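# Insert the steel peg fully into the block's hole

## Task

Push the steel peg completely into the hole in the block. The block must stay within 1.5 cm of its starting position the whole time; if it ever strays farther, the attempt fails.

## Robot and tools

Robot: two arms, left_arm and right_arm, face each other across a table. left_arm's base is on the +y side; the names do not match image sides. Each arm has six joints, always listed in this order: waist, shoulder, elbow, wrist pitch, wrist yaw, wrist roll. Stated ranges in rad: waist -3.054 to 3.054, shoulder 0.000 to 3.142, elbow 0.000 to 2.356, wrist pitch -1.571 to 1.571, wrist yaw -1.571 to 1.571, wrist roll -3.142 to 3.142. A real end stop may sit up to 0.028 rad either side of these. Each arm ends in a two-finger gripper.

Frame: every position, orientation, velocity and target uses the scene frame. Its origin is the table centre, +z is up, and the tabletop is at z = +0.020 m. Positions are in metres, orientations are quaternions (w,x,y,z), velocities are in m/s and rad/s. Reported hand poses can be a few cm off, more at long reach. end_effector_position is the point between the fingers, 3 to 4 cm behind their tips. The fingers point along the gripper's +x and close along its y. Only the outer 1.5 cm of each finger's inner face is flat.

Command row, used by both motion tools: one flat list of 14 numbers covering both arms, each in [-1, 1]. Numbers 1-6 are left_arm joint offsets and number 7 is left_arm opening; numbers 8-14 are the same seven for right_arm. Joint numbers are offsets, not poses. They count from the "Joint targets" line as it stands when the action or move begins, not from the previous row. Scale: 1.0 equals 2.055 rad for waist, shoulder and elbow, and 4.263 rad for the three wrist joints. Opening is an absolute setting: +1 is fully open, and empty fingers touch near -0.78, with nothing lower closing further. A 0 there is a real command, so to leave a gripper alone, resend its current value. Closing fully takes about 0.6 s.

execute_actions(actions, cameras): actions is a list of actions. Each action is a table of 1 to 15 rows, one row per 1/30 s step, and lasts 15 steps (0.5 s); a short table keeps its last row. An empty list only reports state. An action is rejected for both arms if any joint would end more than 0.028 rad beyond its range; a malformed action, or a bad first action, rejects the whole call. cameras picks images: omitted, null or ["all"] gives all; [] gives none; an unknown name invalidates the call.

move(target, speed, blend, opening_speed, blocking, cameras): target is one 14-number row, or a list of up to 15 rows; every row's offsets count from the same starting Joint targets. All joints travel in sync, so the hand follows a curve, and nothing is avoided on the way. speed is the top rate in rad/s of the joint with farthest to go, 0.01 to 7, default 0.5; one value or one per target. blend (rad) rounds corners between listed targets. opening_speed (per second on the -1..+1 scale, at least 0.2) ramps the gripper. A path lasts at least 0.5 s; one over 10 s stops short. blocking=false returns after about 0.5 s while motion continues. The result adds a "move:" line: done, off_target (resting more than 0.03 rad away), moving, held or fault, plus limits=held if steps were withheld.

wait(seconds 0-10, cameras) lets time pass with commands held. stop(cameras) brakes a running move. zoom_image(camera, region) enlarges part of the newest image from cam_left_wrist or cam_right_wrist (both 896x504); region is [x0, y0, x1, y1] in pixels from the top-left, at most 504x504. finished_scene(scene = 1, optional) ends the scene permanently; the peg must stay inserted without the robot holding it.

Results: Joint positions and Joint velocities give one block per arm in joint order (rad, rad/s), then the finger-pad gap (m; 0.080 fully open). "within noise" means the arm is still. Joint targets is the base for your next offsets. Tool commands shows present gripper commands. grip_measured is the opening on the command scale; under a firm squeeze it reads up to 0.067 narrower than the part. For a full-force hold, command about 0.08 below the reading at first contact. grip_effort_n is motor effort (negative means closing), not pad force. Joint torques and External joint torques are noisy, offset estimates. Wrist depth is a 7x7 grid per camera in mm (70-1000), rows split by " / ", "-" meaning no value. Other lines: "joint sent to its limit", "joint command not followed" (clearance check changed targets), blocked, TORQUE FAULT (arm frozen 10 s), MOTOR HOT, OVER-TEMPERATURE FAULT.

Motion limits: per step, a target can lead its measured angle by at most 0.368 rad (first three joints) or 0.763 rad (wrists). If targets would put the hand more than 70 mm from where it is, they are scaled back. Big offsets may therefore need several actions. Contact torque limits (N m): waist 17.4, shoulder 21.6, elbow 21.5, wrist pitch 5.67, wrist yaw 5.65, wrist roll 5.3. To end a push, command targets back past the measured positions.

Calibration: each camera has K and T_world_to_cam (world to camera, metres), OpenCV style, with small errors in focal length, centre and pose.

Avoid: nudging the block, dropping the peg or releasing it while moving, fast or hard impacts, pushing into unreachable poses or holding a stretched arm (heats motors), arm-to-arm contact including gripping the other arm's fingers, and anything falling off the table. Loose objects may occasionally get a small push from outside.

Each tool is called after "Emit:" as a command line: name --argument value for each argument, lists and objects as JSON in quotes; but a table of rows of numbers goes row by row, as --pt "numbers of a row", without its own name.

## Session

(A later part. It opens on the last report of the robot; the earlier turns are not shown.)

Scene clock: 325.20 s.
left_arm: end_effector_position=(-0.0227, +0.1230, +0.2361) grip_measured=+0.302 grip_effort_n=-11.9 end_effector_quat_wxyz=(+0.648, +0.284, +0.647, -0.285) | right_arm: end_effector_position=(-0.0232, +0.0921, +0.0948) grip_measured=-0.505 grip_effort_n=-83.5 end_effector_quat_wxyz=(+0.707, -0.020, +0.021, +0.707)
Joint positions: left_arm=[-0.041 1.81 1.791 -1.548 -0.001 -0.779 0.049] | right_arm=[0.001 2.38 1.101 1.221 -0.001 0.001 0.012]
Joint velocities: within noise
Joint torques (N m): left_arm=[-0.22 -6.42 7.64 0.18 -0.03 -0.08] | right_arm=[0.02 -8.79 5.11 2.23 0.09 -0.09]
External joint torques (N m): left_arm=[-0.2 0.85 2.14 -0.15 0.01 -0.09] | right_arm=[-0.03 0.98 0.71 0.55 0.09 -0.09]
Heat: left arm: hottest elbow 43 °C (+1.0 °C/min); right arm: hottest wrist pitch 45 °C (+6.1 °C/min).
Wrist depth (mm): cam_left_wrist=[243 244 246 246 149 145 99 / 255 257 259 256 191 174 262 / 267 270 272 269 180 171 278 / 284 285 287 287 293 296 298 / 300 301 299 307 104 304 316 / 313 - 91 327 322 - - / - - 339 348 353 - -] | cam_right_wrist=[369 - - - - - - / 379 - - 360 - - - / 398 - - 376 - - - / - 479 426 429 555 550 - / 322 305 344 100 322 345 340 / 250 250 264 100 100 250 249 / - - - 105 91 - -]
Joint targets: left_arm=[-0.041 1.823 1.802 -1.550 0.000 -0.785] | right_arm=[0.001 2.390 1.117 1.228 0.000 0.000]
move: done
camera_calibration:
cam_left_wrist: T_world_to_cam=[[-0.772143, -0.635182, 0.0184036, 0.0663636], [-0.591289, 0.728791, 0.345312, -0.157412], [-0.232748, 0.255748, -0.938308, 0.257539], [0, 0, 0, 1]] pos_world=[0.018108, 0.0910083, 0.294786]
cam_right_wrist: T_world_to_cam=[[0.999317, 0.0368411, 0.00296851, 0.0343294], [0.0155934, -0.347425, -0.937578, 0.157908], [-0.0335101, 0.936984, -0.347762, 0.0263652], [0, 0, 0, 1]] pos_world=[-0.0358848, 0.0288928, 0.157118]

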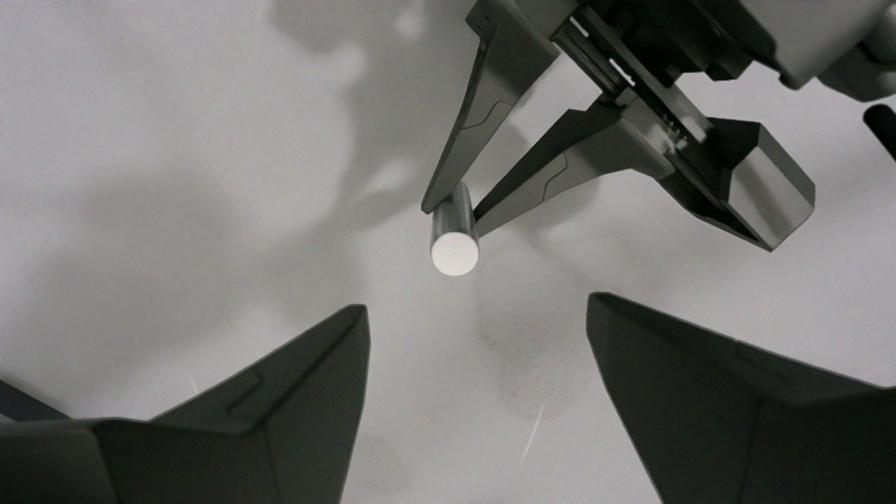

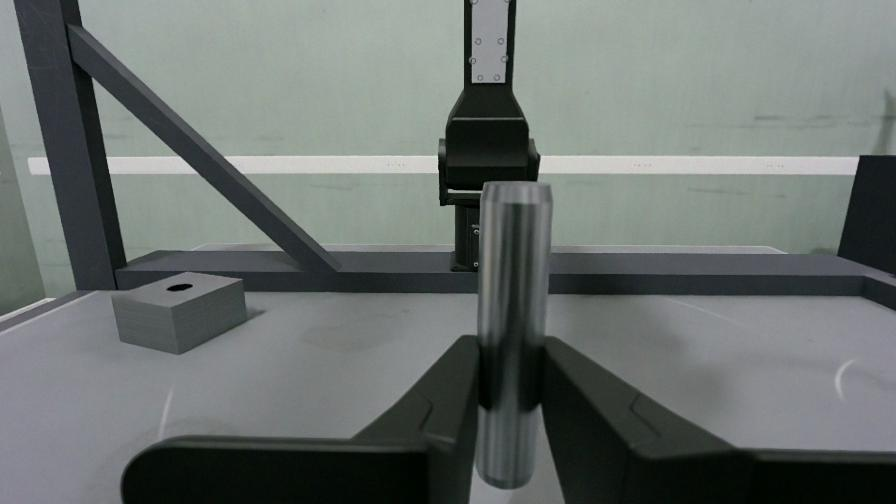

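Emit:
move --target '[-0.001, -0.0194, -0.1022, 0.0400, 0, 0, 0.3, 0,0,0,0,0,0,-0.56]' --speed 0.4

Scene clock: 396.07 s.
left_arm: end_effector_position=(-0.0228, +0.1227, +0.1925) grip_measured=+0.302 grip_effort_n=-11.4 end_effector_quat_wxyz=(+0.647, +0.287, +0.648, -0.282) | right_arm: end_effector_position=(-0.0232, +0.0921, +0.0948) grip_measured=-0.505 grip_effort_n=-83.5 end_effector_quat_wxyz=(+0.707, -0.020, +0.021, +0.707)
Joint positions: left_arm=[-0.041 1.798 1.601 -1.381 -0.001 -0.78 0.049] | right_arm=[0.001 2.38 1.101 1.221 -0.001 0.001 0.012]
Joint velocities: within noise
Joint torques (N m): left_arm=[-0.03 -9.46 5.16 0.41 0 -0.11] | right_arm=[0.22 -8.89 5.29 2.25 0.17 -0.02]
External joint torques (N m): left_arm=[-0.07 -2.08 -0.53 0.08 0.05 -0.11] | right_arm=[0.26 0.84 0.9 0.59 0.16 -0.03]
Heat: left arm: hottest elbow 45 °C (+2.0 °C/min); right arm: hottest wrist pitch 50 °C (+3.0 °C/min). Fold the right arm in close to its base, or ease its load, before you think long.
Wrist depth (mm): cam_left_wrist=[204 206 206 207 113 124 103 / 214 216 217 216 156 128 220 / 226 228 229 226 140 121 129 / 240 241 242 140 246 248 124 / 254 255 250 266 254 258 265 / 267 - 92 276 271 - - / - - 287 296 299 - -] | cam_right_wrist=[371 - - 332 102 - - / 380 - - 354 103 - - / 398 - - 361 - - - / - 481 426 429 561 553 - / 321 304 346 100 320 344 343 / 251 251 265 100 100 250 248 / - - - 105 91 - -]
Joint targets: left_arm=[-0.043 1.783 1.591 -1.380 0.000 -0.785] | right_arm=[0.001 2.390 1.117 1.228 0.000 0.000]
MOTOR HOT: the wrist pitch of the right arm reports 50 °C; the controller stops that arm at 95 °C. To cool a motor, set the load down, stop pushing, or move to a pose that needs little force.
move: done
camera_calibration:
cam_left_wrist: T_world_to_cam=[[-0.771894, -0.635649, 0.0113893, 0.0684244], [-0.591693, 0.724839, 0.352857, -0.143121], [-0.232549, 0.265629, -0.935608, 0.214907], [0, 0, 0, 1]] pos_world=[0.018109, 0.090148, 0.25079]
cam_right_wrist: T_world_to_cam=[[0.999317, 0.0368411, 0.00296851, 0.0343294], [0.0155934, -0.347425, -0.937578, 0.157908], [-0.0335101, 0.936984, -0.347762, 0.0263652], [0, 0, 0, 1]] pos_world=[-0.0358848, 0.0288928, 0.157118]

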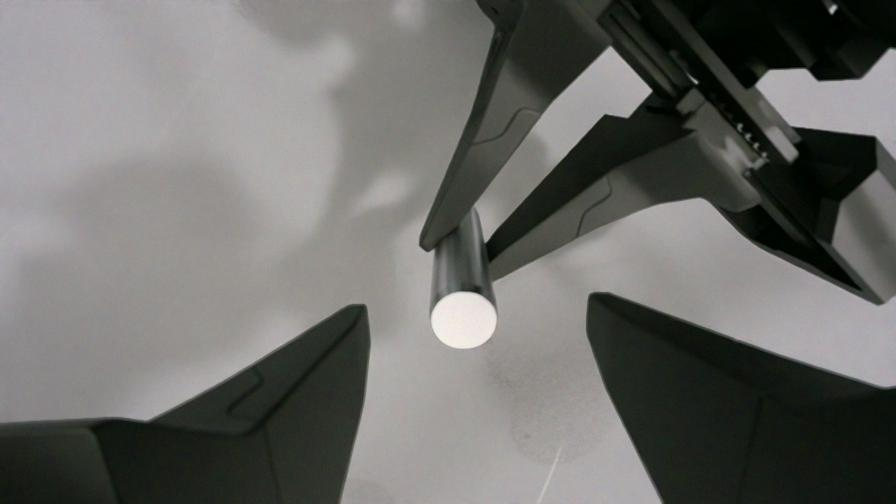

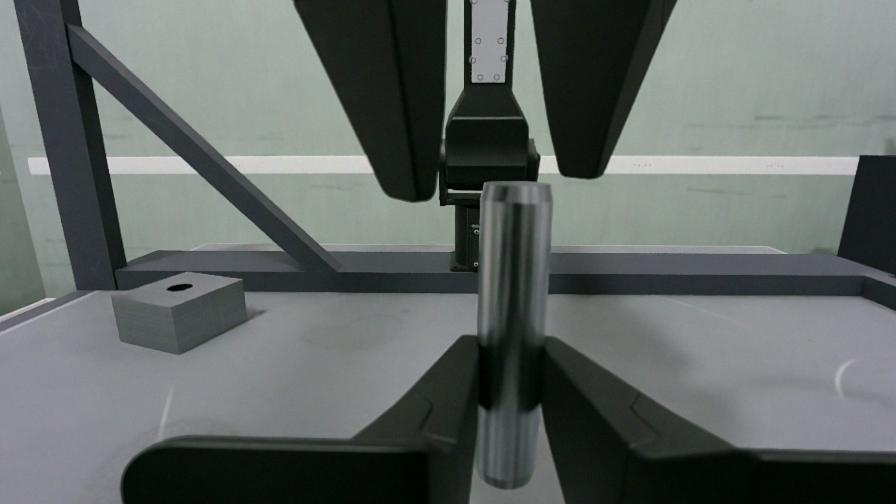

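Emit:
move --pt "0.0035 -0.0049 -0.0345 0.0146 0 0 0.3 0 0 0 0 0 0 -0.56" --pt "0.0035 -0.0049 -0.0345 0.0146 0 0 -0.56 0 0 0 0 0 0 -0.56" --speed 0.3 --opening_speed 0.8

Scene clock: 411.33 s.
left_arm: end_effector_position=(-0.0216, +0.1247, +0.1777) grip_measured=-0.498 grip_effort_n=-83.5 end_effector_quat_wxyz=(+0.647, +0.285, +0.648, -0.281) | right_arm: end_effector_position=(-0.0232, +0.0921, +0.0948) grip_measured=-0.505 grip_effort_n=-83.5 end_effector_quat_wxyz=(+0.707, -0.020, +0.021, +0.707)
Joint positions: left_arm=[-0.038 1.787 1.529 -1.318 -0.001 -0.78 0.013] | right_arm=[0.001 2.38 1.101 1.221 -0.001 0 0.012]
Joint velocities: within noise
Joint torques (N m): left_arm=[0.17 -9.63 5.22 0.38 -0.06 -0.15] | right_arm=[-0.06 -8.69 5.48 2.2 0.06 -0.09]
External joint torques (N m): left_arm=[0.15 -2.41 -0.41 0.06 -0.02 -0.14] | right_arm=[-0.04 1.16 1.07 0.51 0.06 -0.1]
Heat: left arm: hottest shoulder 47 °C (+7.1 °C/min); right arm: hottest wrist pitch 50 °C (+2.0 °C/min). Fold the right arm in close to its base, or ease its load, before you think long.
Wrist depth (mm): cam_left_wrist=[192 193 194 194 96 112 96 / 201 202 204 202 111 116 124 / 212 213 214 211 132 113 120 / 223 225 227 124 129 232 135 / 237 240 239 92 237 247 249 / 249 250 - 97 85 - - / - - - 277 - - -] | cam_right_wrist=[371 - - 80 89 - - / 381 - - 79 96 - - / 402 - - - - - - / - 477 424 92 425 556 - / 344 306 345 100 322 345 343 / 250 249 266 100 100 250 248 / - - - 106 91 - -]
Joint targets: left_arm=[-0.036 1.773 1.521 -1.317 0.000 -0.785] | right_arm=[0.001 2.390 1.117 1.228 0.000 0.000]
MOTOR HOT: still on. The wrist pitch of the right arm reports 50 °C.
move: done
camera_calibration:
cam_left_wrist: T_world_to_cam=[[-0.769692, -0.638291, 0.0126163, 0.0709004], [-0.594185, 0.723453, 0.351511, -0.138262], [-0.233494, 0.263059, -0.936099, 0.201243], [0, 0, 0, 1]] pos_world=[0.0194073, 0.0923424, 0.236089]
cam_right_wrist: T_world_to_cam=[[0.999312, 0.0368992, 0.0036936, 0.0342143], [0.016293, -0.347399, -0.937576, 0.157931], [-0.0333126, 0.936991, -0.347761, 0.0263716], [0, 0, 0, 1]] pos_world=[-0.0358854, 0.0288927, 0.157117]

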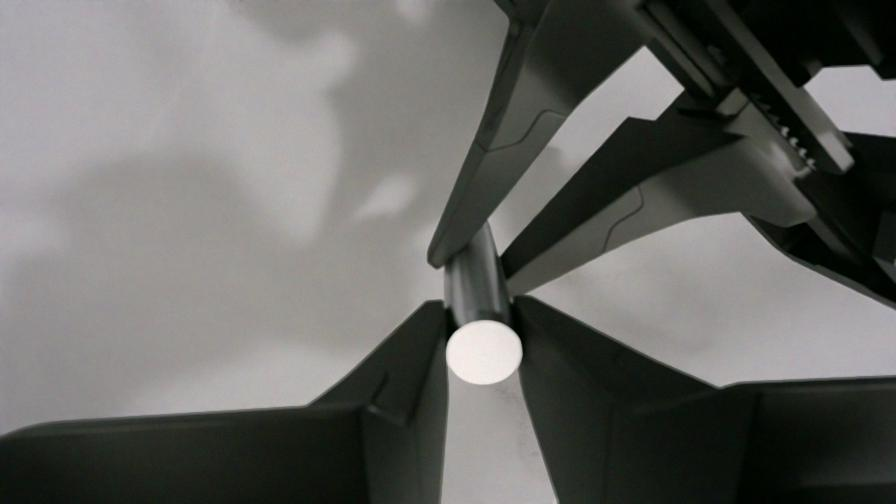

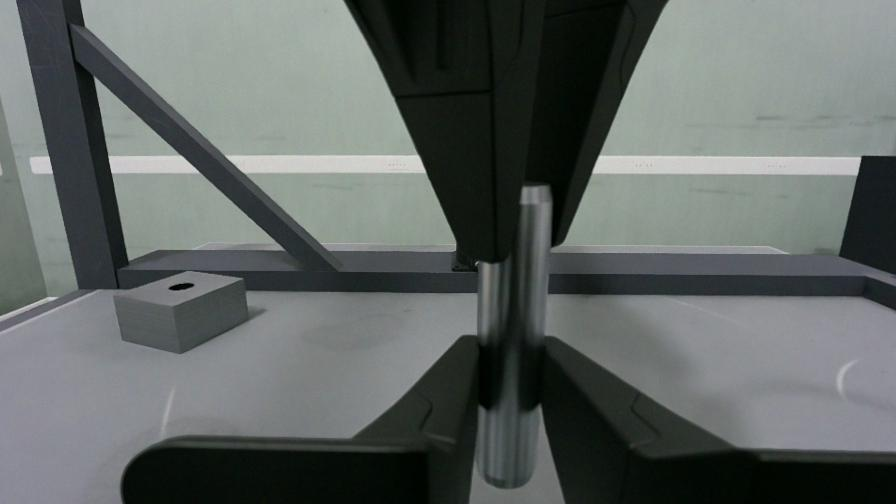

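Emit:
move --pt "0 0 0 0 0 0 -0.56 0 0 0 0 0 0 0.2" --pt "0 0 0 0 0 0 -0.56 0 -0.0717 -0.2011 0.0624 0 0 0.2" --pt "0 0 0 0 0 0 -0.56 0 -0.6277 -0.1202 -0.4992 0 0 0.2" --speed '[0.5, 0.4, 1.0]' --opening_speed 1.5

Scene clock: 434.03 s.
left_arm: end_effector_position=(-0.0215, +0.1249, +0.1772) grip_measured=-0.498 grip_effort_n=-83.5 end_effector_quat_wxyz=(+0.647, +0.286, +0.648, -0.281) | right_arm: end_effector_position=(-0.0234, -0.2225, +0.1742) grip_measured=+0.197 grip_effort_n=11.4 end_effector_quat_wxyz=(+0.591, -0.387, +0.388, +0.591)
Joint positions: left_arm=[-0.038 1.787 1.527 -1.317 -0.001 -0.78 0.013] | right_arm=[0.001 1.113 0.853 -0.901 -0.001 0 0.044]
Joint velocities: within noise
Joint torques (N m): left_arm=[0.19 -9.38 5.63 0.32 0 -0.15] | right_arm=[-0.06 -4.27 7.31 1.04 0.08 -0.07]
External joint torques (N m): left_arm=[0.18 -2.06 -0.06 -0.01 0.04 -0.14] | right_arm=[-0.05 -1.36 1.12 0.07 0.08 -0.07]
Heat: left arm: hottest shoulder 49 °C (+8.1 °C/min); right arm: hottest wrist pitch 50 °C (+1.0 °C/min). Fold the right arm in close to its base, or ease its load, before you think long.
Wrist depth (mm): cam_left_wrist=[191 192 192 194 195 197 197 / 200 201 203 204 206 206 208 / 211 213 214 216 216 218 219 / 223 224 226 150 230 231 231 / 236 237 237 92 236 245 248 / 249 251 - 97 85 - - / - - - 276 - - -] | cam_right_wrist=[293 290 287 284 282 279 277 / 280 278 275 274 270 268 265 / 270 268 265 262 261 258 256 / 259 258 255 253 252 249 246 / 251 248 246 245 243 240 240 / 241 240 - 235 234 232 230 / - - - 228 226 - -]
Joint targets: left_arm=[-0.036 1.773 1.521 -1.317 0.000 -0.785] | right_arm=[0.001 1.100 0.870 -0.900 0.000 0.000]
MOTOR HOT: still on. The wrist pitch of the right arm reports 50 °C.
move: done
camera_calibration:
cam_left_wrist: T_world_to_cam=[[-0.769696, -0.6383, 0.0118574, 0.0712181], [-0.594212, 0.723076, 0.352239, -0.138335], [-0.233408, 0.264072, -0.935835, 0.200471], [0, 0, 0, 1]] pos_world=[0.0194077, 0.0925464, 0.23549]
cam_right_wrist: T_world_to_cam=[[0.9993, 0.019671, -0.0318097, 0.0480302], [0.0159903, -0.99357, -0.112086, -0.164531], [-0.0338101, 0.111499, -0.993189, 0.27746], [0, 0, 0, 1]] pos_world=[-0.0359848, -0.195354, 0.258656]

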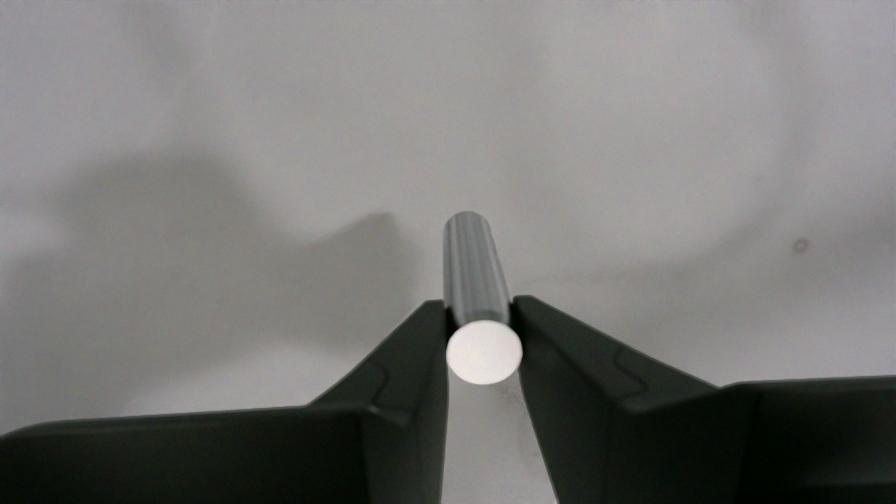

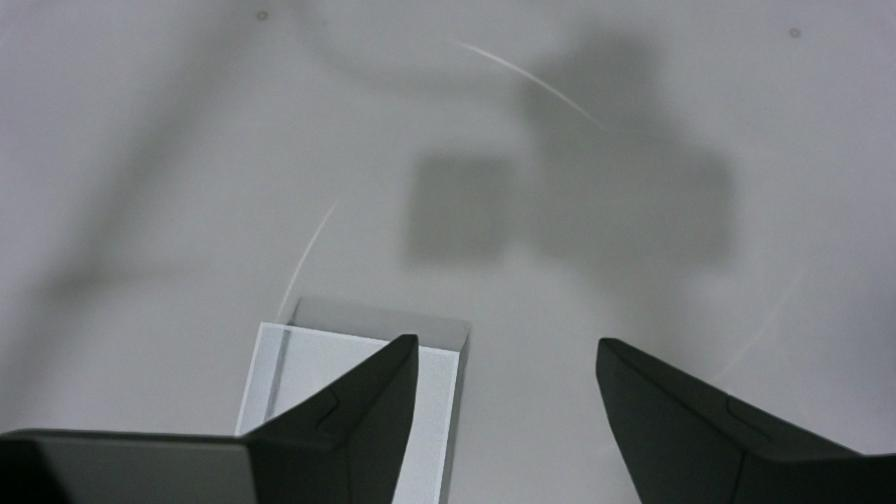

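Emit:
zoom_image --camera "cam_left_wrist" --region '[400, 190, 560, 400]'

Scaled by 2.400 from the camera's 896x504 image, which has a finer 1280x720 frame.

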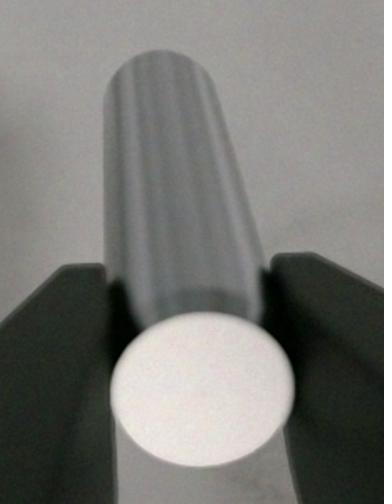

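Emit:
move --target '[-0.5100, -0.1264, -0.1365, 0.0044, 0, 0, -0.56, 0,0,0,0,0,0,0.2]' --speed 0.6 --cameras '["cam_left_wrist"]'

Scene clock: 472.43 s.
left_arm: end_effector_position=(-0.2385, +0.3299, +0.1778) grip_measured=-0.498 grip_effort_n=-83.5 end_effector_quat_wxyz=(+0.421, +0.572, +0.419, -0.565) | right_arm: end_effector_position=(-0.0234, -0.2225, +0.1742) grip_measured=+0.197 grip_effort_n=11.4 end_effector_quat_wxyz=(+0.591, -0.387, +0.388, +0.591)
Joint positions: left_arm=[-1.083 1.528 1.247 -1.3 -0.001 -0.78 0.013] | right_arm=[0.001 1.113 0.853 -0.901 -0.001 0 0.044]
Joint velocities: within noise
Joint torques (N m): left_arm=[-0.14 -7.68 5.63 0.4 0 -0.11] | right_arm=[-0.05 -4.29 7.2 1.01 0.09 -0.03]
External joint torques (N m): left_arm=[-0.16 -2.35 -0.01 0.1 0.04 -0.11] | right_arm=[-0.02 -1.39 0.96 0.02 0.08 -0.04]
Heat: left arm: hottest shoulder 52 °C (+5.0 °C/min); right arm: hottest elbow 45 °C (+5.0 °C/min). Fold the left arm in close to its base, or ease its load, before you think long.
Wrist depth (mm): cam_left_wrist=[193 194 195 196 197 198 884 / 203 204 206 201 207 209 929 / 214 215 216 183 217 221 - / 227 227 229 154 232 233 229 / 239 241 240 92 97 227 194 / 251 254 - 97 85 - - / - - - 188 - - -] | cam_right_wrist=[293 289 287 284 281 279 276 / 281 278 274 272 269 267 266 / 269 266 264 261 261 257 255 / 260 257 254 253 251 248 245 / 250 248 247 245 242 239 238 / 241 240 - 235 232 233 231 / - - - 229 226 - -]
Joint targets: left_arm=[-1.084 1.513 1.240 -1.299 0.000 -0.785] | right_arm=[0.001 1.100 0.870 -0.900 0.000 0.000]
MOTOR HOT: the shoulder of the left arm reports 52 °C; the controller stops that arm at 95 °C. To cool a motor, set the load down, stop pushing, or move to a pose that needs little force.
MOTOR HOT: cleared for the motors of the right arm.
move: done
camera_calibration:
cam_left_wrist: T_world_to_cam=[[-0.938363, 0.345525, 0.00936856, -0.329257], [0.326157, 0.876138, 0.354971, -0.247227], [0.114443, 0.336147, -0.93483, 0.155268], [0, 0, 0, 1]] pos_world=[-0.246097, 0.278178, 0.235992]
Images, in order (width x height): cam_left_wrist 896x504.

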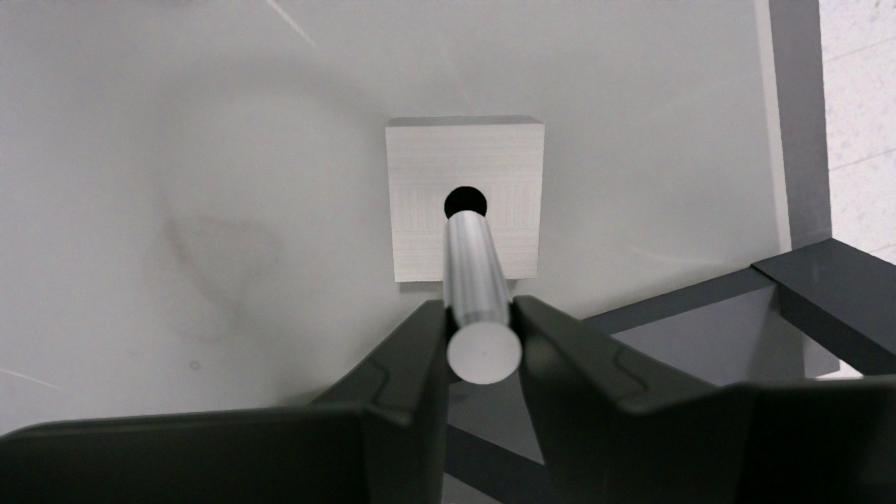

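Emit:
zoom_image --camera "cam_left_wrist" --region '[375, 100, 555, 290]'

Scaled by 2.653 from the camera's 896x504 image, which has a finer 1280x720 frame.

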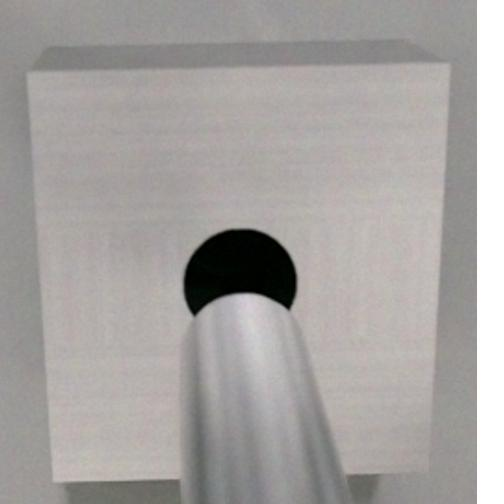

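Emit:
move --target '[-0.00326, 0.00477, -0.0398, 0.02177, 0, 0, -0.56, 0,0,0,0,0,0,0.2]' --speed 0.15 --cameras '["cam_left_wrist"]'

Emit:
zoom_image --camera "cam_left_wrist" --region '[400, 150, 530, 270]'

Scene clock: 495.47 s.
left_arm: end_effector_position=(-0.2396, +0.3307, +0.1573) grip_measured=-0.498 grip_effort_n=-83.5 end_effector_quat_wxyz=(+0.419, +0.569, +0.418, -0.570) | right_arm: end_effector_position=(-0.0234, -0.2225, +0.1742) grip_measured=+0.197 grip_effort_n=11.4 end_effector_quat_wxyz=(+0.591, -0.387, +0.388, +0.591)
Joint positions: left_arm=[-1.088 1.527 1.165 -1.207 -0.001 -0.78 0.013] | right_arm=[0.001 1.113 0.853 -0.901 -0.001 0 0.044]
Joint velocities: within noise
Joint torques (N m): left_arm=[-0.12 -6.14 5.74 0.41 -0.03 -0.09] | right_arm=[-0.05 -4.45 6.94 1.06 0.05 -0.03]
External joint torques (N m): left_arm=[-0.15 -0.79 0.06 0.08 0.02 -0.09] | right_arm=[-0.03 -1.56 0.81 0.11 0.05 -0.04]
Heat: left arm: hottest shoulder 52 °C (+3.0 °C/min); right arm: hottest elbow 46 °C (+5.0 °C/min). Fold the left arm in close to its base, or ease its load, before you think long.
Wrist depth (mm): cam_left_wrist=[173 176 177 178 180 181 184 / 183 184 185 185 188 190 195 / 193 194 196 163 197 201 205 / 203 204 205 167 209 212 212 / 215 217 217 94 178 210 191 / 226 227 - 96 85 - - / - - - 177 - - -] | cam_right_wrist=[292 291 287 283 279 278 277 / 280 279 274 273 271 269 265 / 270 267 265 262 259 259 255 / 259 257 254 253 251 249 246 / 251 248 246 244 243 240 239 / 242 240 - 234 233 233 231 / - - - 228 227 - -]
Joint targets: left_arm=[-1.090 1.523 1.158 -1.206 0.000 -0.785] | right_arm=[0.001 1.100 0.870 -0.900 0.000 0.000]
MOTOR HOT: still on. The shoulder of the left arm reports 52 °C.
move: done
camera_calibration:
cam_left_wrist: T_world_to_cam=[[-0.936611, 0.349962, 0.0169409, -0.332668], [0.333775, 0.876497, 0.346911, -0.237239], [0.106557, 0.330575, -0.937745, 0.136444], [0, 0, 0, 1]] pos_world=[-0.246935, 0.279255, 0.215887]
Images, in order (width x height): cam_left_wrist 896x504.

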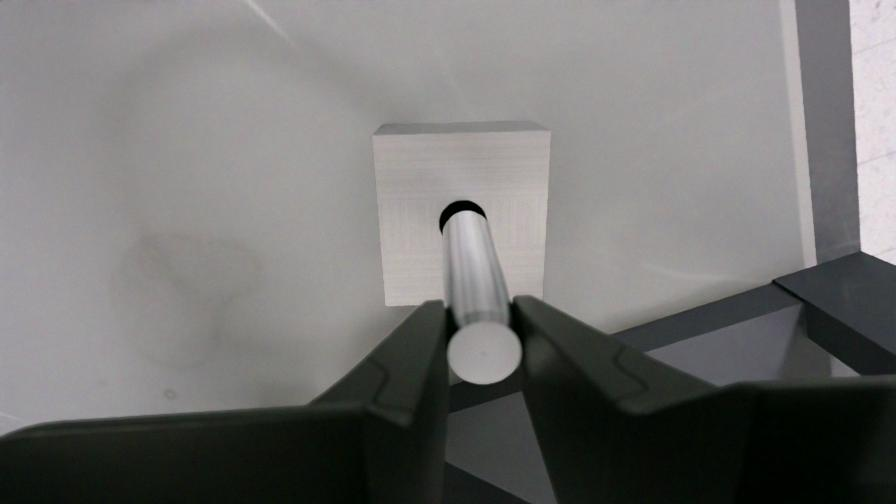

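Scaled by 3.877 from the camera's 896x504 image, which has a finer 1280x720 frame.

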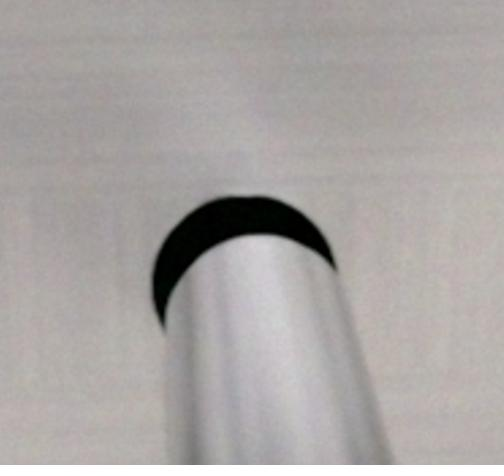

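Emit:
zoom_image --camera "cam_left_wrist" --region '[360, 110, 560, 310]'

Scaled by 2.520 from the camera's 896x504 image, which has a finer 1280x720 frame.

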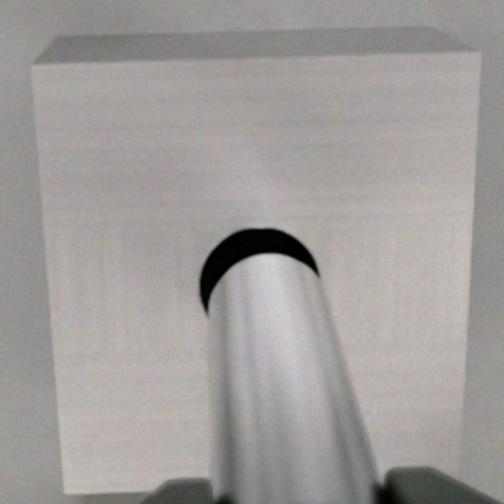

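Emit:
move --target '[-0.0014, 0.0004, -0.0130, 0.0065, 0, 0, -0.56, 0,0,0,0,0,0,0.2]' --speed 0.1 --cameras '["cam_left_wrist"]'

Emit:
zoom_image --camera "cam_left_wrist" --region '[360, 110, 560, 310]'

Scene clock: 536.73 s.
left_arm: end_effector_position=(-0.2393, +0.3317, +0.1507) grip_measured=-0.498 grip_effort_n=-83.5 end_effector_quat_wxyz=(+0.418, +0.570, +0.418, -0.571) | right_arm: end_effector_position=(-0.0234, -0.2225, +0.1742) grip_measured=+0.197 grip_effort_n=11.4 end_effector_quat_wxyz=(+0.591, -0.387, +0.388, +0.591)
Joint positions: left_arm=[-1.091 1.527 1.138 -1.18 -0.001 -0.78 0.013] | right_arm=[0.001 1.113 0.853 -0.901 -0.001 0 0.044]
Joint velocities: within noise
Joint torques (N m): left_arm=[-0.37 -6.19 5.65 0.45 0.01 -0.09] | right_arm=[0.27 -4.63 6.98 1.02 0.09 -0.05]
External joint torques (N m): left_arm=[-0.35 -0.89 0.03 0.12 0.05 -0.09] | right_arm=[0.26 -1.73 0.84 0.08 0.1 -0.05]
Heat: left arm: hottest shoulder 49 °C (-3.0 °C/min); right arm: hottest elbow 47 °C (+2.0 °C/min). Fold the left arm in close to its base, or ease its load, before you think long.
Wrist depth (mm): cam_left_wrist=[169 170 171 172 174 175 177 / 176 178 179 178 182 184 186 / 185 188 189 155 191 194 197 / 196 198 199 160 201 205 205 / 208 209 209 94 172 208 191 / 218 220 - 97 85 - - / - - - 214 - - -] | cam_right_wrist=[292 289 285 283 281 278 277 / 279 278 274 272 270 268 266 / 270 268 264 262 260 257 255 / 258 258 255 253 251 248 246 / 250 249 247 245 242 240 239 / 240 240 - 235 232 233 231 / - - - 228 226 - -]
Joint targets: left_arm=[-1.094 1.524 1.131 -1.178 0.000 -0.785] | right_arm=[0.001 1.100 0.870 -0.900 0.000 0.000]
MOTOR HOT: still on. The shoulder of the left arm reports 49 °C.
move: done
camera_calibration:
cam_left_wrist: T_world_to_cam=[[-0.935528, 0.352821, 0.0174236, -0.333389], [0.336672, 0.875601, 0.346374, -0.234864], [0.106952, 0.329909, -0.937935, 0.130101], [0, 0, 0, 1]] pos_world=[-0.246738, 0.280352, 0.209186]
Images, in order (width x height): cam_left_wrist 896x504.

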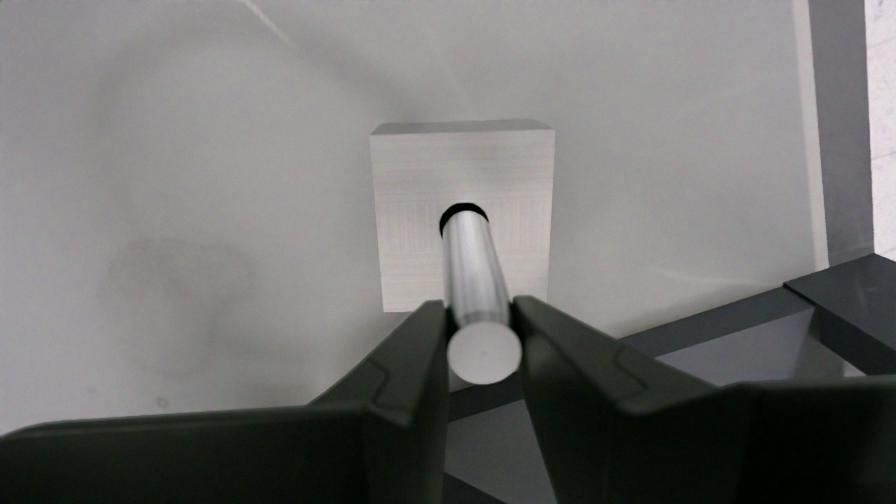

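Scaled by 2.520 from the camera's 896x504 image, which has a finer 1280x720 frame.

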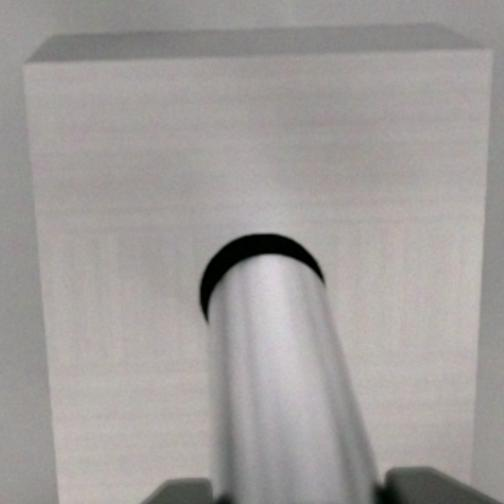

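Emit:
move --target '[-0.0005, 0.0025, -0.0182, 0.0100, 0, 0, -0.56, 0,0,0,0,0,0,0.2]' --speed 0.05 --cameras '["cam_left_wrist"]'

Emit:
zoom_image --camera "cam_left_wrist" --region '[360, 110, 560, 310]'

Scene clock: 548.87 s.
left_arm: end_effector_position=(-0.2407, +0.3303, +0.1482) grip_measured=-0.498 grip_effort_n=-83.5 end_effector_quat_wxyz=(+0.418, +0.562, +0.417, -0.579) | right_arm: end_effector_position=(-0.0234, -0.2225, +0.1742) grip_measured=+0.197 grip_effort_n=11.4 end_effector_quat_wxyz=(+0.591, -0.387, +0.388, +0.591)
Joint positions: left_arm=[-1.091 1.517 1.118 -1.147 -0.005 -0.78 0.013] | right_arm=[0.001 1.113 0.853 -0.901 -0.001 0 0.044]
Joint velocities: within noise
Joint torques (N m): left_arm=[-0.16 -4.38 3.47 1.24 0.12 -0.08] | right_arm=[-0.02 -4.56 7.22 1.07 0.07 -0.05]
External joint torques (N m): left_arm=[-0.15 0.87 -2.18 0.87 0.16 -0.08] | right_arm=[-0.02 -1.66 1 0.1 0.07 -0.05]
Heat: left arm: hottest shoulder 48 °C (-4.0 °C/min); right arm: hottest elbow 48 °C (+2.0 °C/min). Fold the left arm in close to its base, or ease its load, before you think long.
Wrist depth (mm): cam_left_wrist=[168 169 171 173 175 178 181 / 174 177 179 181 184 186 190 / 184 185 188 155 192 194 199 / 192 195 197 160 201 205 208 / 203 206 205 94 171 212 195 / 211 214 - 96 85 - - / - - - 213 - - -] | cam_right_wrist=[293 289 285 284 281 277 277 / 280 277 275 272 270 268 266 / 270 267 265 262 260 257 256 / 259 257 254 253 251 248 246 / 250 249 247 245 242 240 238 / 240 241 - 234 233 234 230 / - - - 229 226 - -]
Joint targets: left_arm=[-1.095 1.529 1.094 -1.135 -0.001 -0.785] | right_arm=[0.001 1.100 0.870 -0.900 0.000 0.000]
MOTOR HOT: still on. The shoulder of the left arm reports 48 °C.
move: done
camera_calibration:
cam_left_wrist: T_world_to_cam=[[-0.935115, 0.353088, 0.0298234, -0.335965], [0.342862, 0.880346, 0.327775, -0.229671], [0.0894787, 0.316733, -0.944285, 0.129494], [0, 0, 0, 1]] pos_world=[-0.247007, 0.2798, 0.207579]
Images, in order (width x height): cam_left_wrist 896x504.

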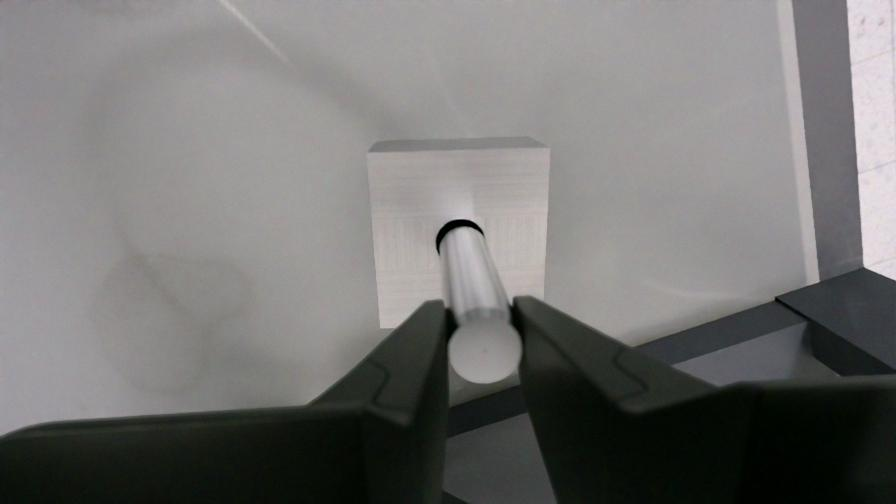

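Scaled by 2.520 from the camera's 896x504 image, which has a finer 1280x720 frame.

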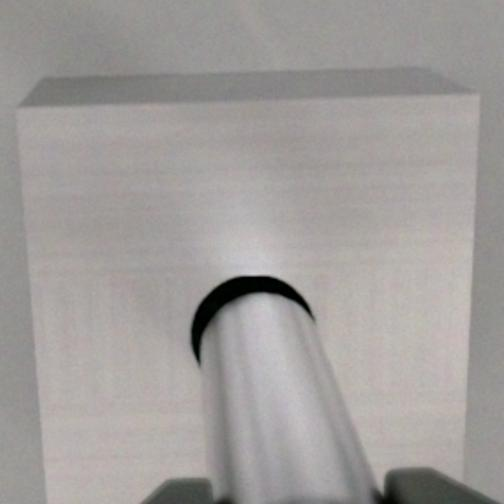

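Emit:
move --pt "0 -0.0047 0.0452 -0.0242 0.0002 0 -0.56 0 0 0 0 0 0 0.2" --pt "0 -0.0539 -0.0119 0.0032 0.0002 0.1841 -0.56 0 0 0 0 0 0 0.2" --speed '[0.15, 0.4]' --cameras '["cam_left_wrist"]'

Emit:
zoom_image --camera "cam_left_wrist" --region '[370, 120, 600, 400]'

Scene clock: 599.23 s.
left_arm: end_effector_position=(-0.2353, +0.3340, +0.1575) grip_measured=-0.498 grip_effort_n=-83.5 end_effector_quat_wxyz=(+0.179, +0.655, +0.163, -0.716) | right_arm: end_effector_position=(-0.0234, -0.2225, +0.1742) grip_measured=+0.197 grip_effort_n=11.4 end_effector_quat_wxyz=(+0.591, -0.387, +0.388, +0.591)
Joint positions: left_arm=[-1.092 1.432 1.076 -1.124 -0.002 -0.006 0.013] | right_arm=[0.001 1.113 0.853 -0.901 -0.001 0 0.044]
Joint velocities: within noise
Joint torques (N m): left_arm=[-0.04 -6.93 5.96 0.62 0.12 0.24] | right_arm=[-0.18 -4.49 7.08 1.03 0.1 -0.07]
External joint torques (N m): left_arm=[-0.01 -2.06 0.1 0.13 0.12 0.23] | right_arm=[-0.18 -1.61 0.93 0.08 0.1 -0.07]
Heat: left arm: hottest shoulder 44 °C (-5.1 °C/min); right arm: hottest elbow 49 °C (+1.0 °C/min).
Wrist depth (mm): cam_left_wrist=[180 181 183 185 186 187 172 / 186 188 190 191 193 193 177 / 194 195 196 165 200 193 185 / 201 203 205 168 208 193 193 / 211 212 212 94 201 199 220 / 217 219 - 96 85 - - / - - - - - - -] | cam_right_wrist=[293 290 286 283 281 279 277 / 281 277 274 272 270 269 265 / 270 267 265 262 260 256 255 / 259 257 255 254 251 248 247 / 249 248 246 244 243 240 238 / 240 241 - 235 233 233 231 / - - - 228 226 - -]
Joint targets: left_arm=[-1.095 1.418 1.069 -1.122 0.000 0.000] | right_arm=[0.001 1.100 0.870 -0.900 0.000 0.000]
MOTOR HOT: cleared for the motors of the left arm.
move: done
camera_calibration:
cam_left_wrist: T_world_to_cam=[[-0.420417, 0.90727, 0.0105716, -0.39348], [0.876684, 0.403186, 0.262422, 0.05752], [0.233825, 0.119594, -0.964895, 0.239647], [0, 0, 0, 1]] pos_world=[-0.271888, 0.30514, 0.220299]
Images, in order (width x height): cam_left_wrist 896x504.

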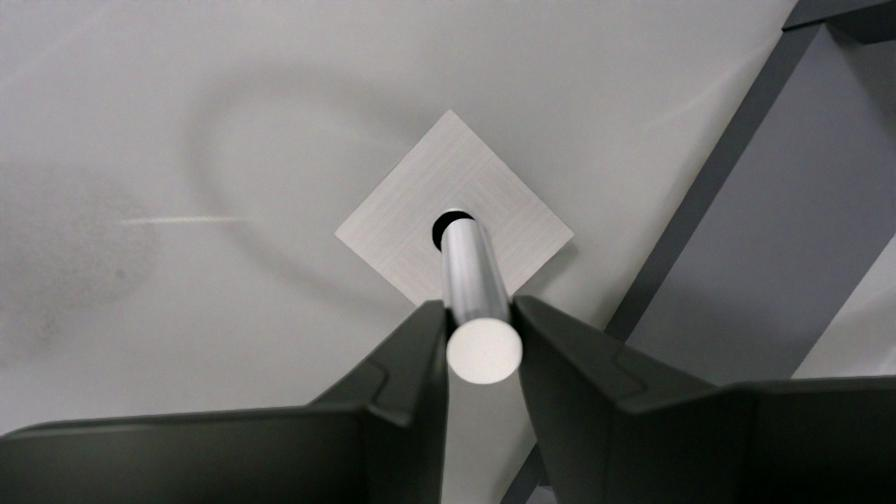

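Scaled by 1.800 from the camera's 896x504 image, which has a finer 1280x720 frame.

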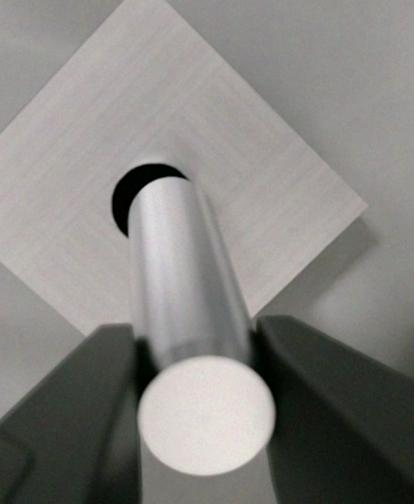

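Emit:
zoom_image --camera "cam_left_wrist" --region '[410, 190, 510, 290]'

Scaled by 5.040 from the camera's 896x504 image, which has a finer 1280x720 frame.

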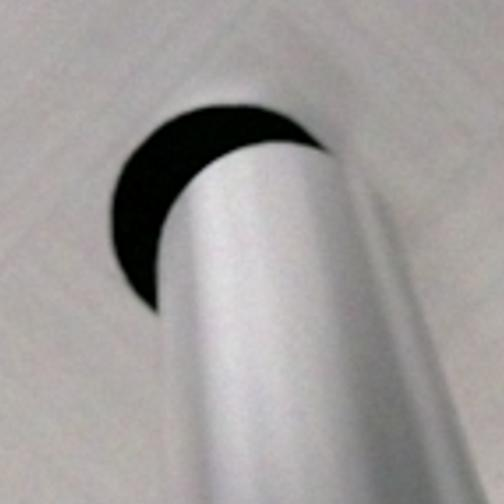

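Emit:
move --target '[-0.0031, 0.02066, 0.0061, -0.0007, -0.0035, 0, -0.56, 0,0,0,0,0,0,0.2]' --speed 0.1 --cameras '["cam_left_wrist"]'

Emit:
zoom_image --camera "cam_left_wrist" --region '[410, 190, 510, 290]'

Scene clock: 644.73 s.
left_arm: end_effector_position=(-0.2358, +0.3344, +0.1527) grip_measured=-0.498 grip_effort_n=-83.5 end_effector_quat_wxyz=(+0.178, +0.663, +0.161, -0.709) | right_arm: end_effector_position=(-0.0234, -0.2225, +0.1742) grip_measured=+0.197 grip_effort_n=11.4 end_effector_quat_wxyz=(+0.591, -0.387, +0.388, +0.591)
Joint positions: left_arm=[-1.098 1.453 1.076 -1.124 -0.009 -0.006 0.013] | right_arm=[0.001 1.113 0.853 -0.901 -0.001 0 0.044]
Joint velocities: within noise
Joint torques (N m): left_arm=[-0.27 -4.38 7.59 0.41 -0.27 0.26] | right_arm=[-0.12 -4.15 7.11 1.03 0.11 -0.01]
External joint torques (N m): left_arm=[-0.25 0.54 1.79 -0.05 -0.26 0.26] | right_arm=[-0.12 -1.25 0.92 0.07 0.11 -0.02]
Heat: left arm: hottest shoulder 48 °C (+4.0 °C/min); right arm: hottest elbow 49 °C (+1.0 °C/min).
Wrist depth (mm): cam_left_wrist=[175 176 177 178 181 181 166 / 182 183 184 184 187 187 172 / 190 190 192 159 193 193 178 / 198 199 200 163 203 188 186 / 207 208 208 94 200 194 199 / 215 216 - 96 85 - - / - - - 234 - - -] | cam_right_wrist=[292 290 286 284 280 278 277 / 281 278 274 273 270 269 265 / 270 267 264 262 260 257 255 / 258 258 254 253 251 248 247 / 251 249 246 244 243 239 238 / 241 241 - 233 233 232 230 / - - - 227 227 - -]
Joint targets: left_arm=[-1.101 1.460 1.082 -1.125 -0.014 0.000] | right_arm=[0.001 1.100 0.870 -0.900 0.000 0.000]
move: done
camera_calibration:
cam_left_wrist: T_world_to_cam=[[-0.415874, 0.909408, 0.00510417, -0.392749], [0.873046, 0.397662, 0.282235, 0.0570173], [0.254637, 0.12183, -0.959332, 0.23838], [0, 0, 0, 1]] pos_world=[-0.273813, 0.305454, 0.214598]
Images, in order (width x height): cam_left_wrist 896x504.

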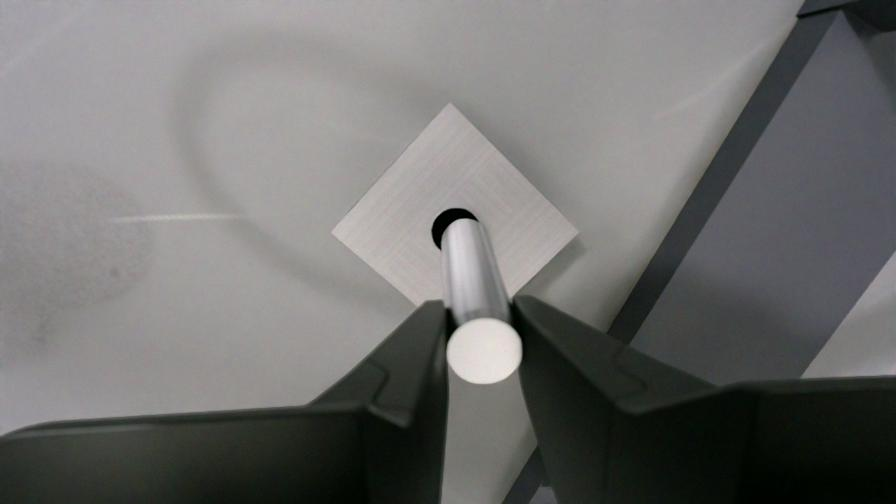

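Scaled by 5.040 from the camera's 896x504 image, which has a finer 1280x720 frame.

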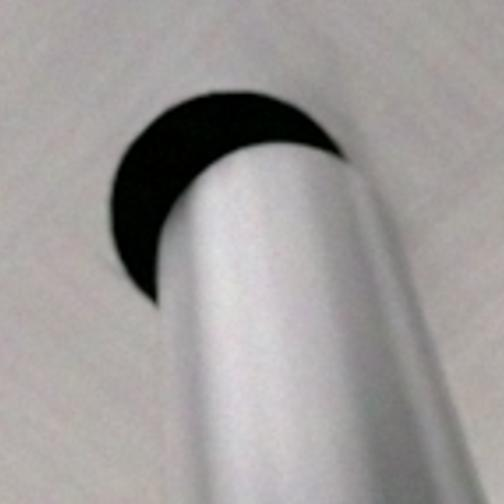

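Emit:
move --target '[0.00423, 0.0032, 0.0024, 0.0001, 0, 0, -0.56, 0,0,0,0,0,0,0.2]' --speed 0.1 --cameras '["cam_left_wrist"]'

Emit:
zoom_image --camera "cam_left_wrist" --region '[410, 190, 510, 290]'

Scene clock: 658.37 s.
left_arm: end_effector_position=(-0.2354, +0.3336, +0.1511) grip_measured=-0.498 grip_effort_n=-83.5 end_effector_quat_wxyz=(+0.179, +0.665, +0.162, -0.707) | right_arm: end_effector_position=(-0.0234, -0.2225, +0.1742) grip_measured=+0.197 grip_effort_n=11.4 end_effector_quat_wxyz=(+0.591, -0.387, +0.388, +0.591)
Joint positions: left_arm=[-1.095 1.46 1.076 -1.124 -0.009 -0.006 0.013] | right_arm=[0.001 1.113 0.853 -0.901 -0.001 0 0.044]
Joint velocities: within noise
Joint torques (N m): left_arm=[0.17 -4.11 8.07 0.38 -0.25 0.23] | right_arm=[-0.06 -4.27 7.1 1.04 0.07 -0.03]
External joint torques (N m): left_arm=[0.14 0.88 2.24 -0.08 -0.23 0.23] | right_arm=[-0.07 -1.38 0.94 0.09 0.07 -0.03]
Heat: left arm: hottest shoulder 46 °C (+2.0 °C/min); right arm: hottest elbow 50 °C (+1.0 °C/min). Fold the right arm in close to its base, or ease its load, before you think long.
Wrist depth (mm): cam_left_wrist=[173 174 175 177 178 179 165 / 179 181 183 183 186 185 170 / 187 190 190 158 191 191 176 / 196 198 199 162 200 187 186 / 206 207 206 94 201 192 197 / 214 214 - 96 85 - - / - - - 232 - - -] | cam_right_wrist=[291 291 287 284 281 278 276 / 280 279 275 271 269 268 266 / 269 268 265 262 260 257 255 / 259 257 255 253 251 248 246 / 250 248 247 245 243 239 238 / 241 240 - 234 233 233 231 / - - - 228 226 - -]
Joint targets: left_arm=[-1.092 1.467 1.087 -1.124 -0.015 0.000] | right_arm=[0.001 1.100 0.870 -0.900 0.000 0.000]
MOTOR HOT: the elbow of the right arm reports 50 °C; the controller stops that arm at 95 °C. To cool a motor, set the load down, stop pushing, or move to a pose that needs little force.
move: done
camera_calibration:
cam_left_wrist: T_world_to_cam=[[-0.418671, 0.908124, 0.00506031, -0.392062], [0.869954, 0.399462, 0.289154, 0.0550107], [0.260566, 0.125463, -0.957269, 0.236735], [0, 0, 0, 1]] pos_world=[-0.273687, 0.304365, 0.212697]
Images, in order (width x height): cam_left_wrist 896x504.

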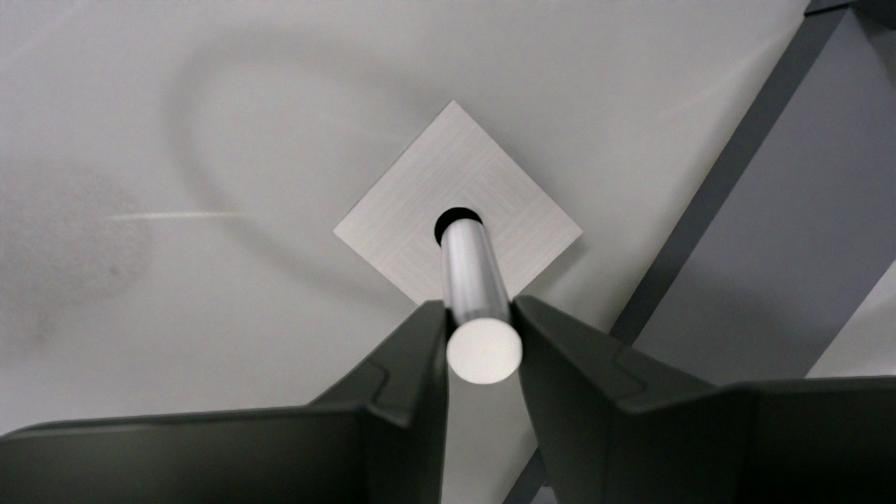

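Scaled by 5.040 from the camera's 896x504 image, which has a finer 1280x720 frame.

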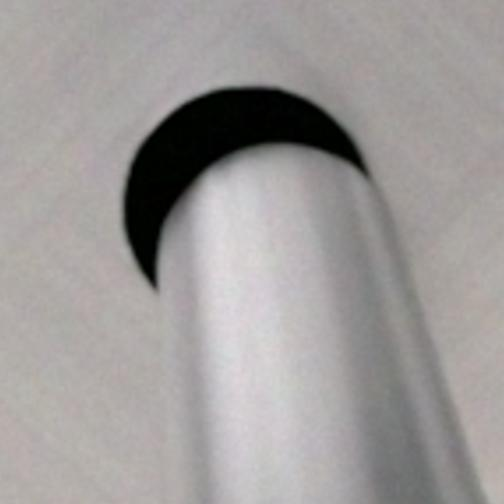

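Emit:
move --pt "-0.0068 -0.01066 0.0017 -0.01013 0 0 -0.56 0 0 0 0 0 0 0.2" --pt "0.00282 0.00326 -0.0054 0 0 0 -0.56 0 0 0 0 0 0 0.2" --speed 0.1 --cameras '["cam_left_wrist"]'

Emit:
zoom_image --camera "cam_left_wrist" --region '[410, 190, 510, 290]'

Scene clock: 680.47 s.
left_arm: end_effector_position=(-0.2342, +0.3327, +0.1501) grip_measured=-0.498 grip_effort_n=-83.5 end_effector_quat_wxyz=(+0.180, +0.667, +0.164, -0.704) | right_arm: end_effector_position=(-0.0234, -0.2225, +0.1742) grip_measured=+0.197 grip_effort_n=11.4 end_effector_quat_wxyz=(+0.591, -0.387, +0.388, +0.591)
Joint positions: left_arm=[-1.09 1.464 1.076 -1.128 -0.009 -0.006 0.013] | right_arm=[0.001 1.113 0.853 -0.901 -0.001 0 0.044]
Joint velocities: within noise
Joint torques (N m): left_arm=[0.45 -4.13 6.58 0.7 -0.2 0.21] | right_arm=[-0.03 -4.33 6.96 1.04 0.06 -0.09]
External joint torques (N m): left_arm=[0.43 0.86 0.84 0.28 -0.19 0.21] | right_arm=[-0.01 -1.44 0.8 0.09 0.06 -0.09]
Heat: left arm: hottest shoulder 44 °C (-3.0 °C/min); right arm: hottest elbow 50 °C (+1.0 °C/min). Fold the right arm in close to its base, or ease its load, before you think long.
Wrist depth (mm): cam_left_wrist=[172 173 175 175 177 178 164 / 178 180 181 181 185 185 169 / 187 189 189 156 191 191 176 / 196 197 198 160 199 186 184 / 205 207 206 89 202 192 197 / 213 214 - 96 85 - - / - - - 232 - - -] | cam_right_wrist=[292 290 286 285 280 278 276 / 280 279 275 272 271 269 264 / 269 267 264 262 261 256 255 / 259 257 255 253 252 249 246 / 250 249 247 244 243 241 238 / 242 240 - 235 233 233 231 / - - - 228 227 - -]
Joint targets: left_arm=[-1.087 1.474 1.076 -1.124 -0.015 0.000] | right_arm=[0.001 1.100 0.870 -0.900 0.000 0.000]
MOTOR HOT: still on. The elbow of the right arm reports 50 °C.
move: done
camera_calibration:
cam_left_wrist: T_world_to_cam=[[-0.423165, 0.906039, 0.00500987, -0.391081], [0.866055, 0.402853, 0.296072, 0.0515409], [0.266235, 0.129626, -0.955152, 0.235247], [0, 0, 0, 1]] pos_world=[-0.27276, 0.303077, 0.211396]
Images, in order (width x height): cam_left_wrist 896x504.

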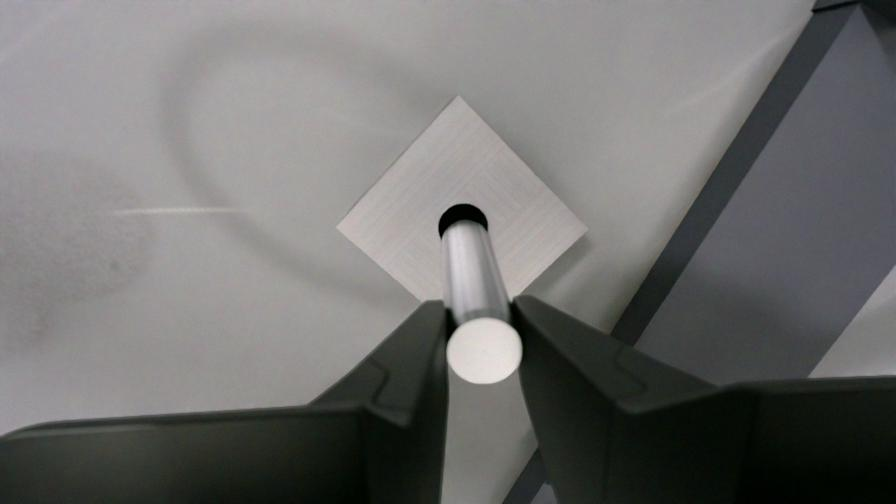

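Scaled by 5.040 from the camera's 896x504 image, which has a finer 1280x720 frame.

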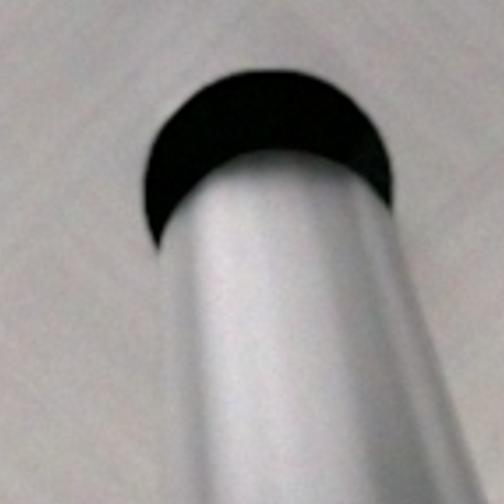

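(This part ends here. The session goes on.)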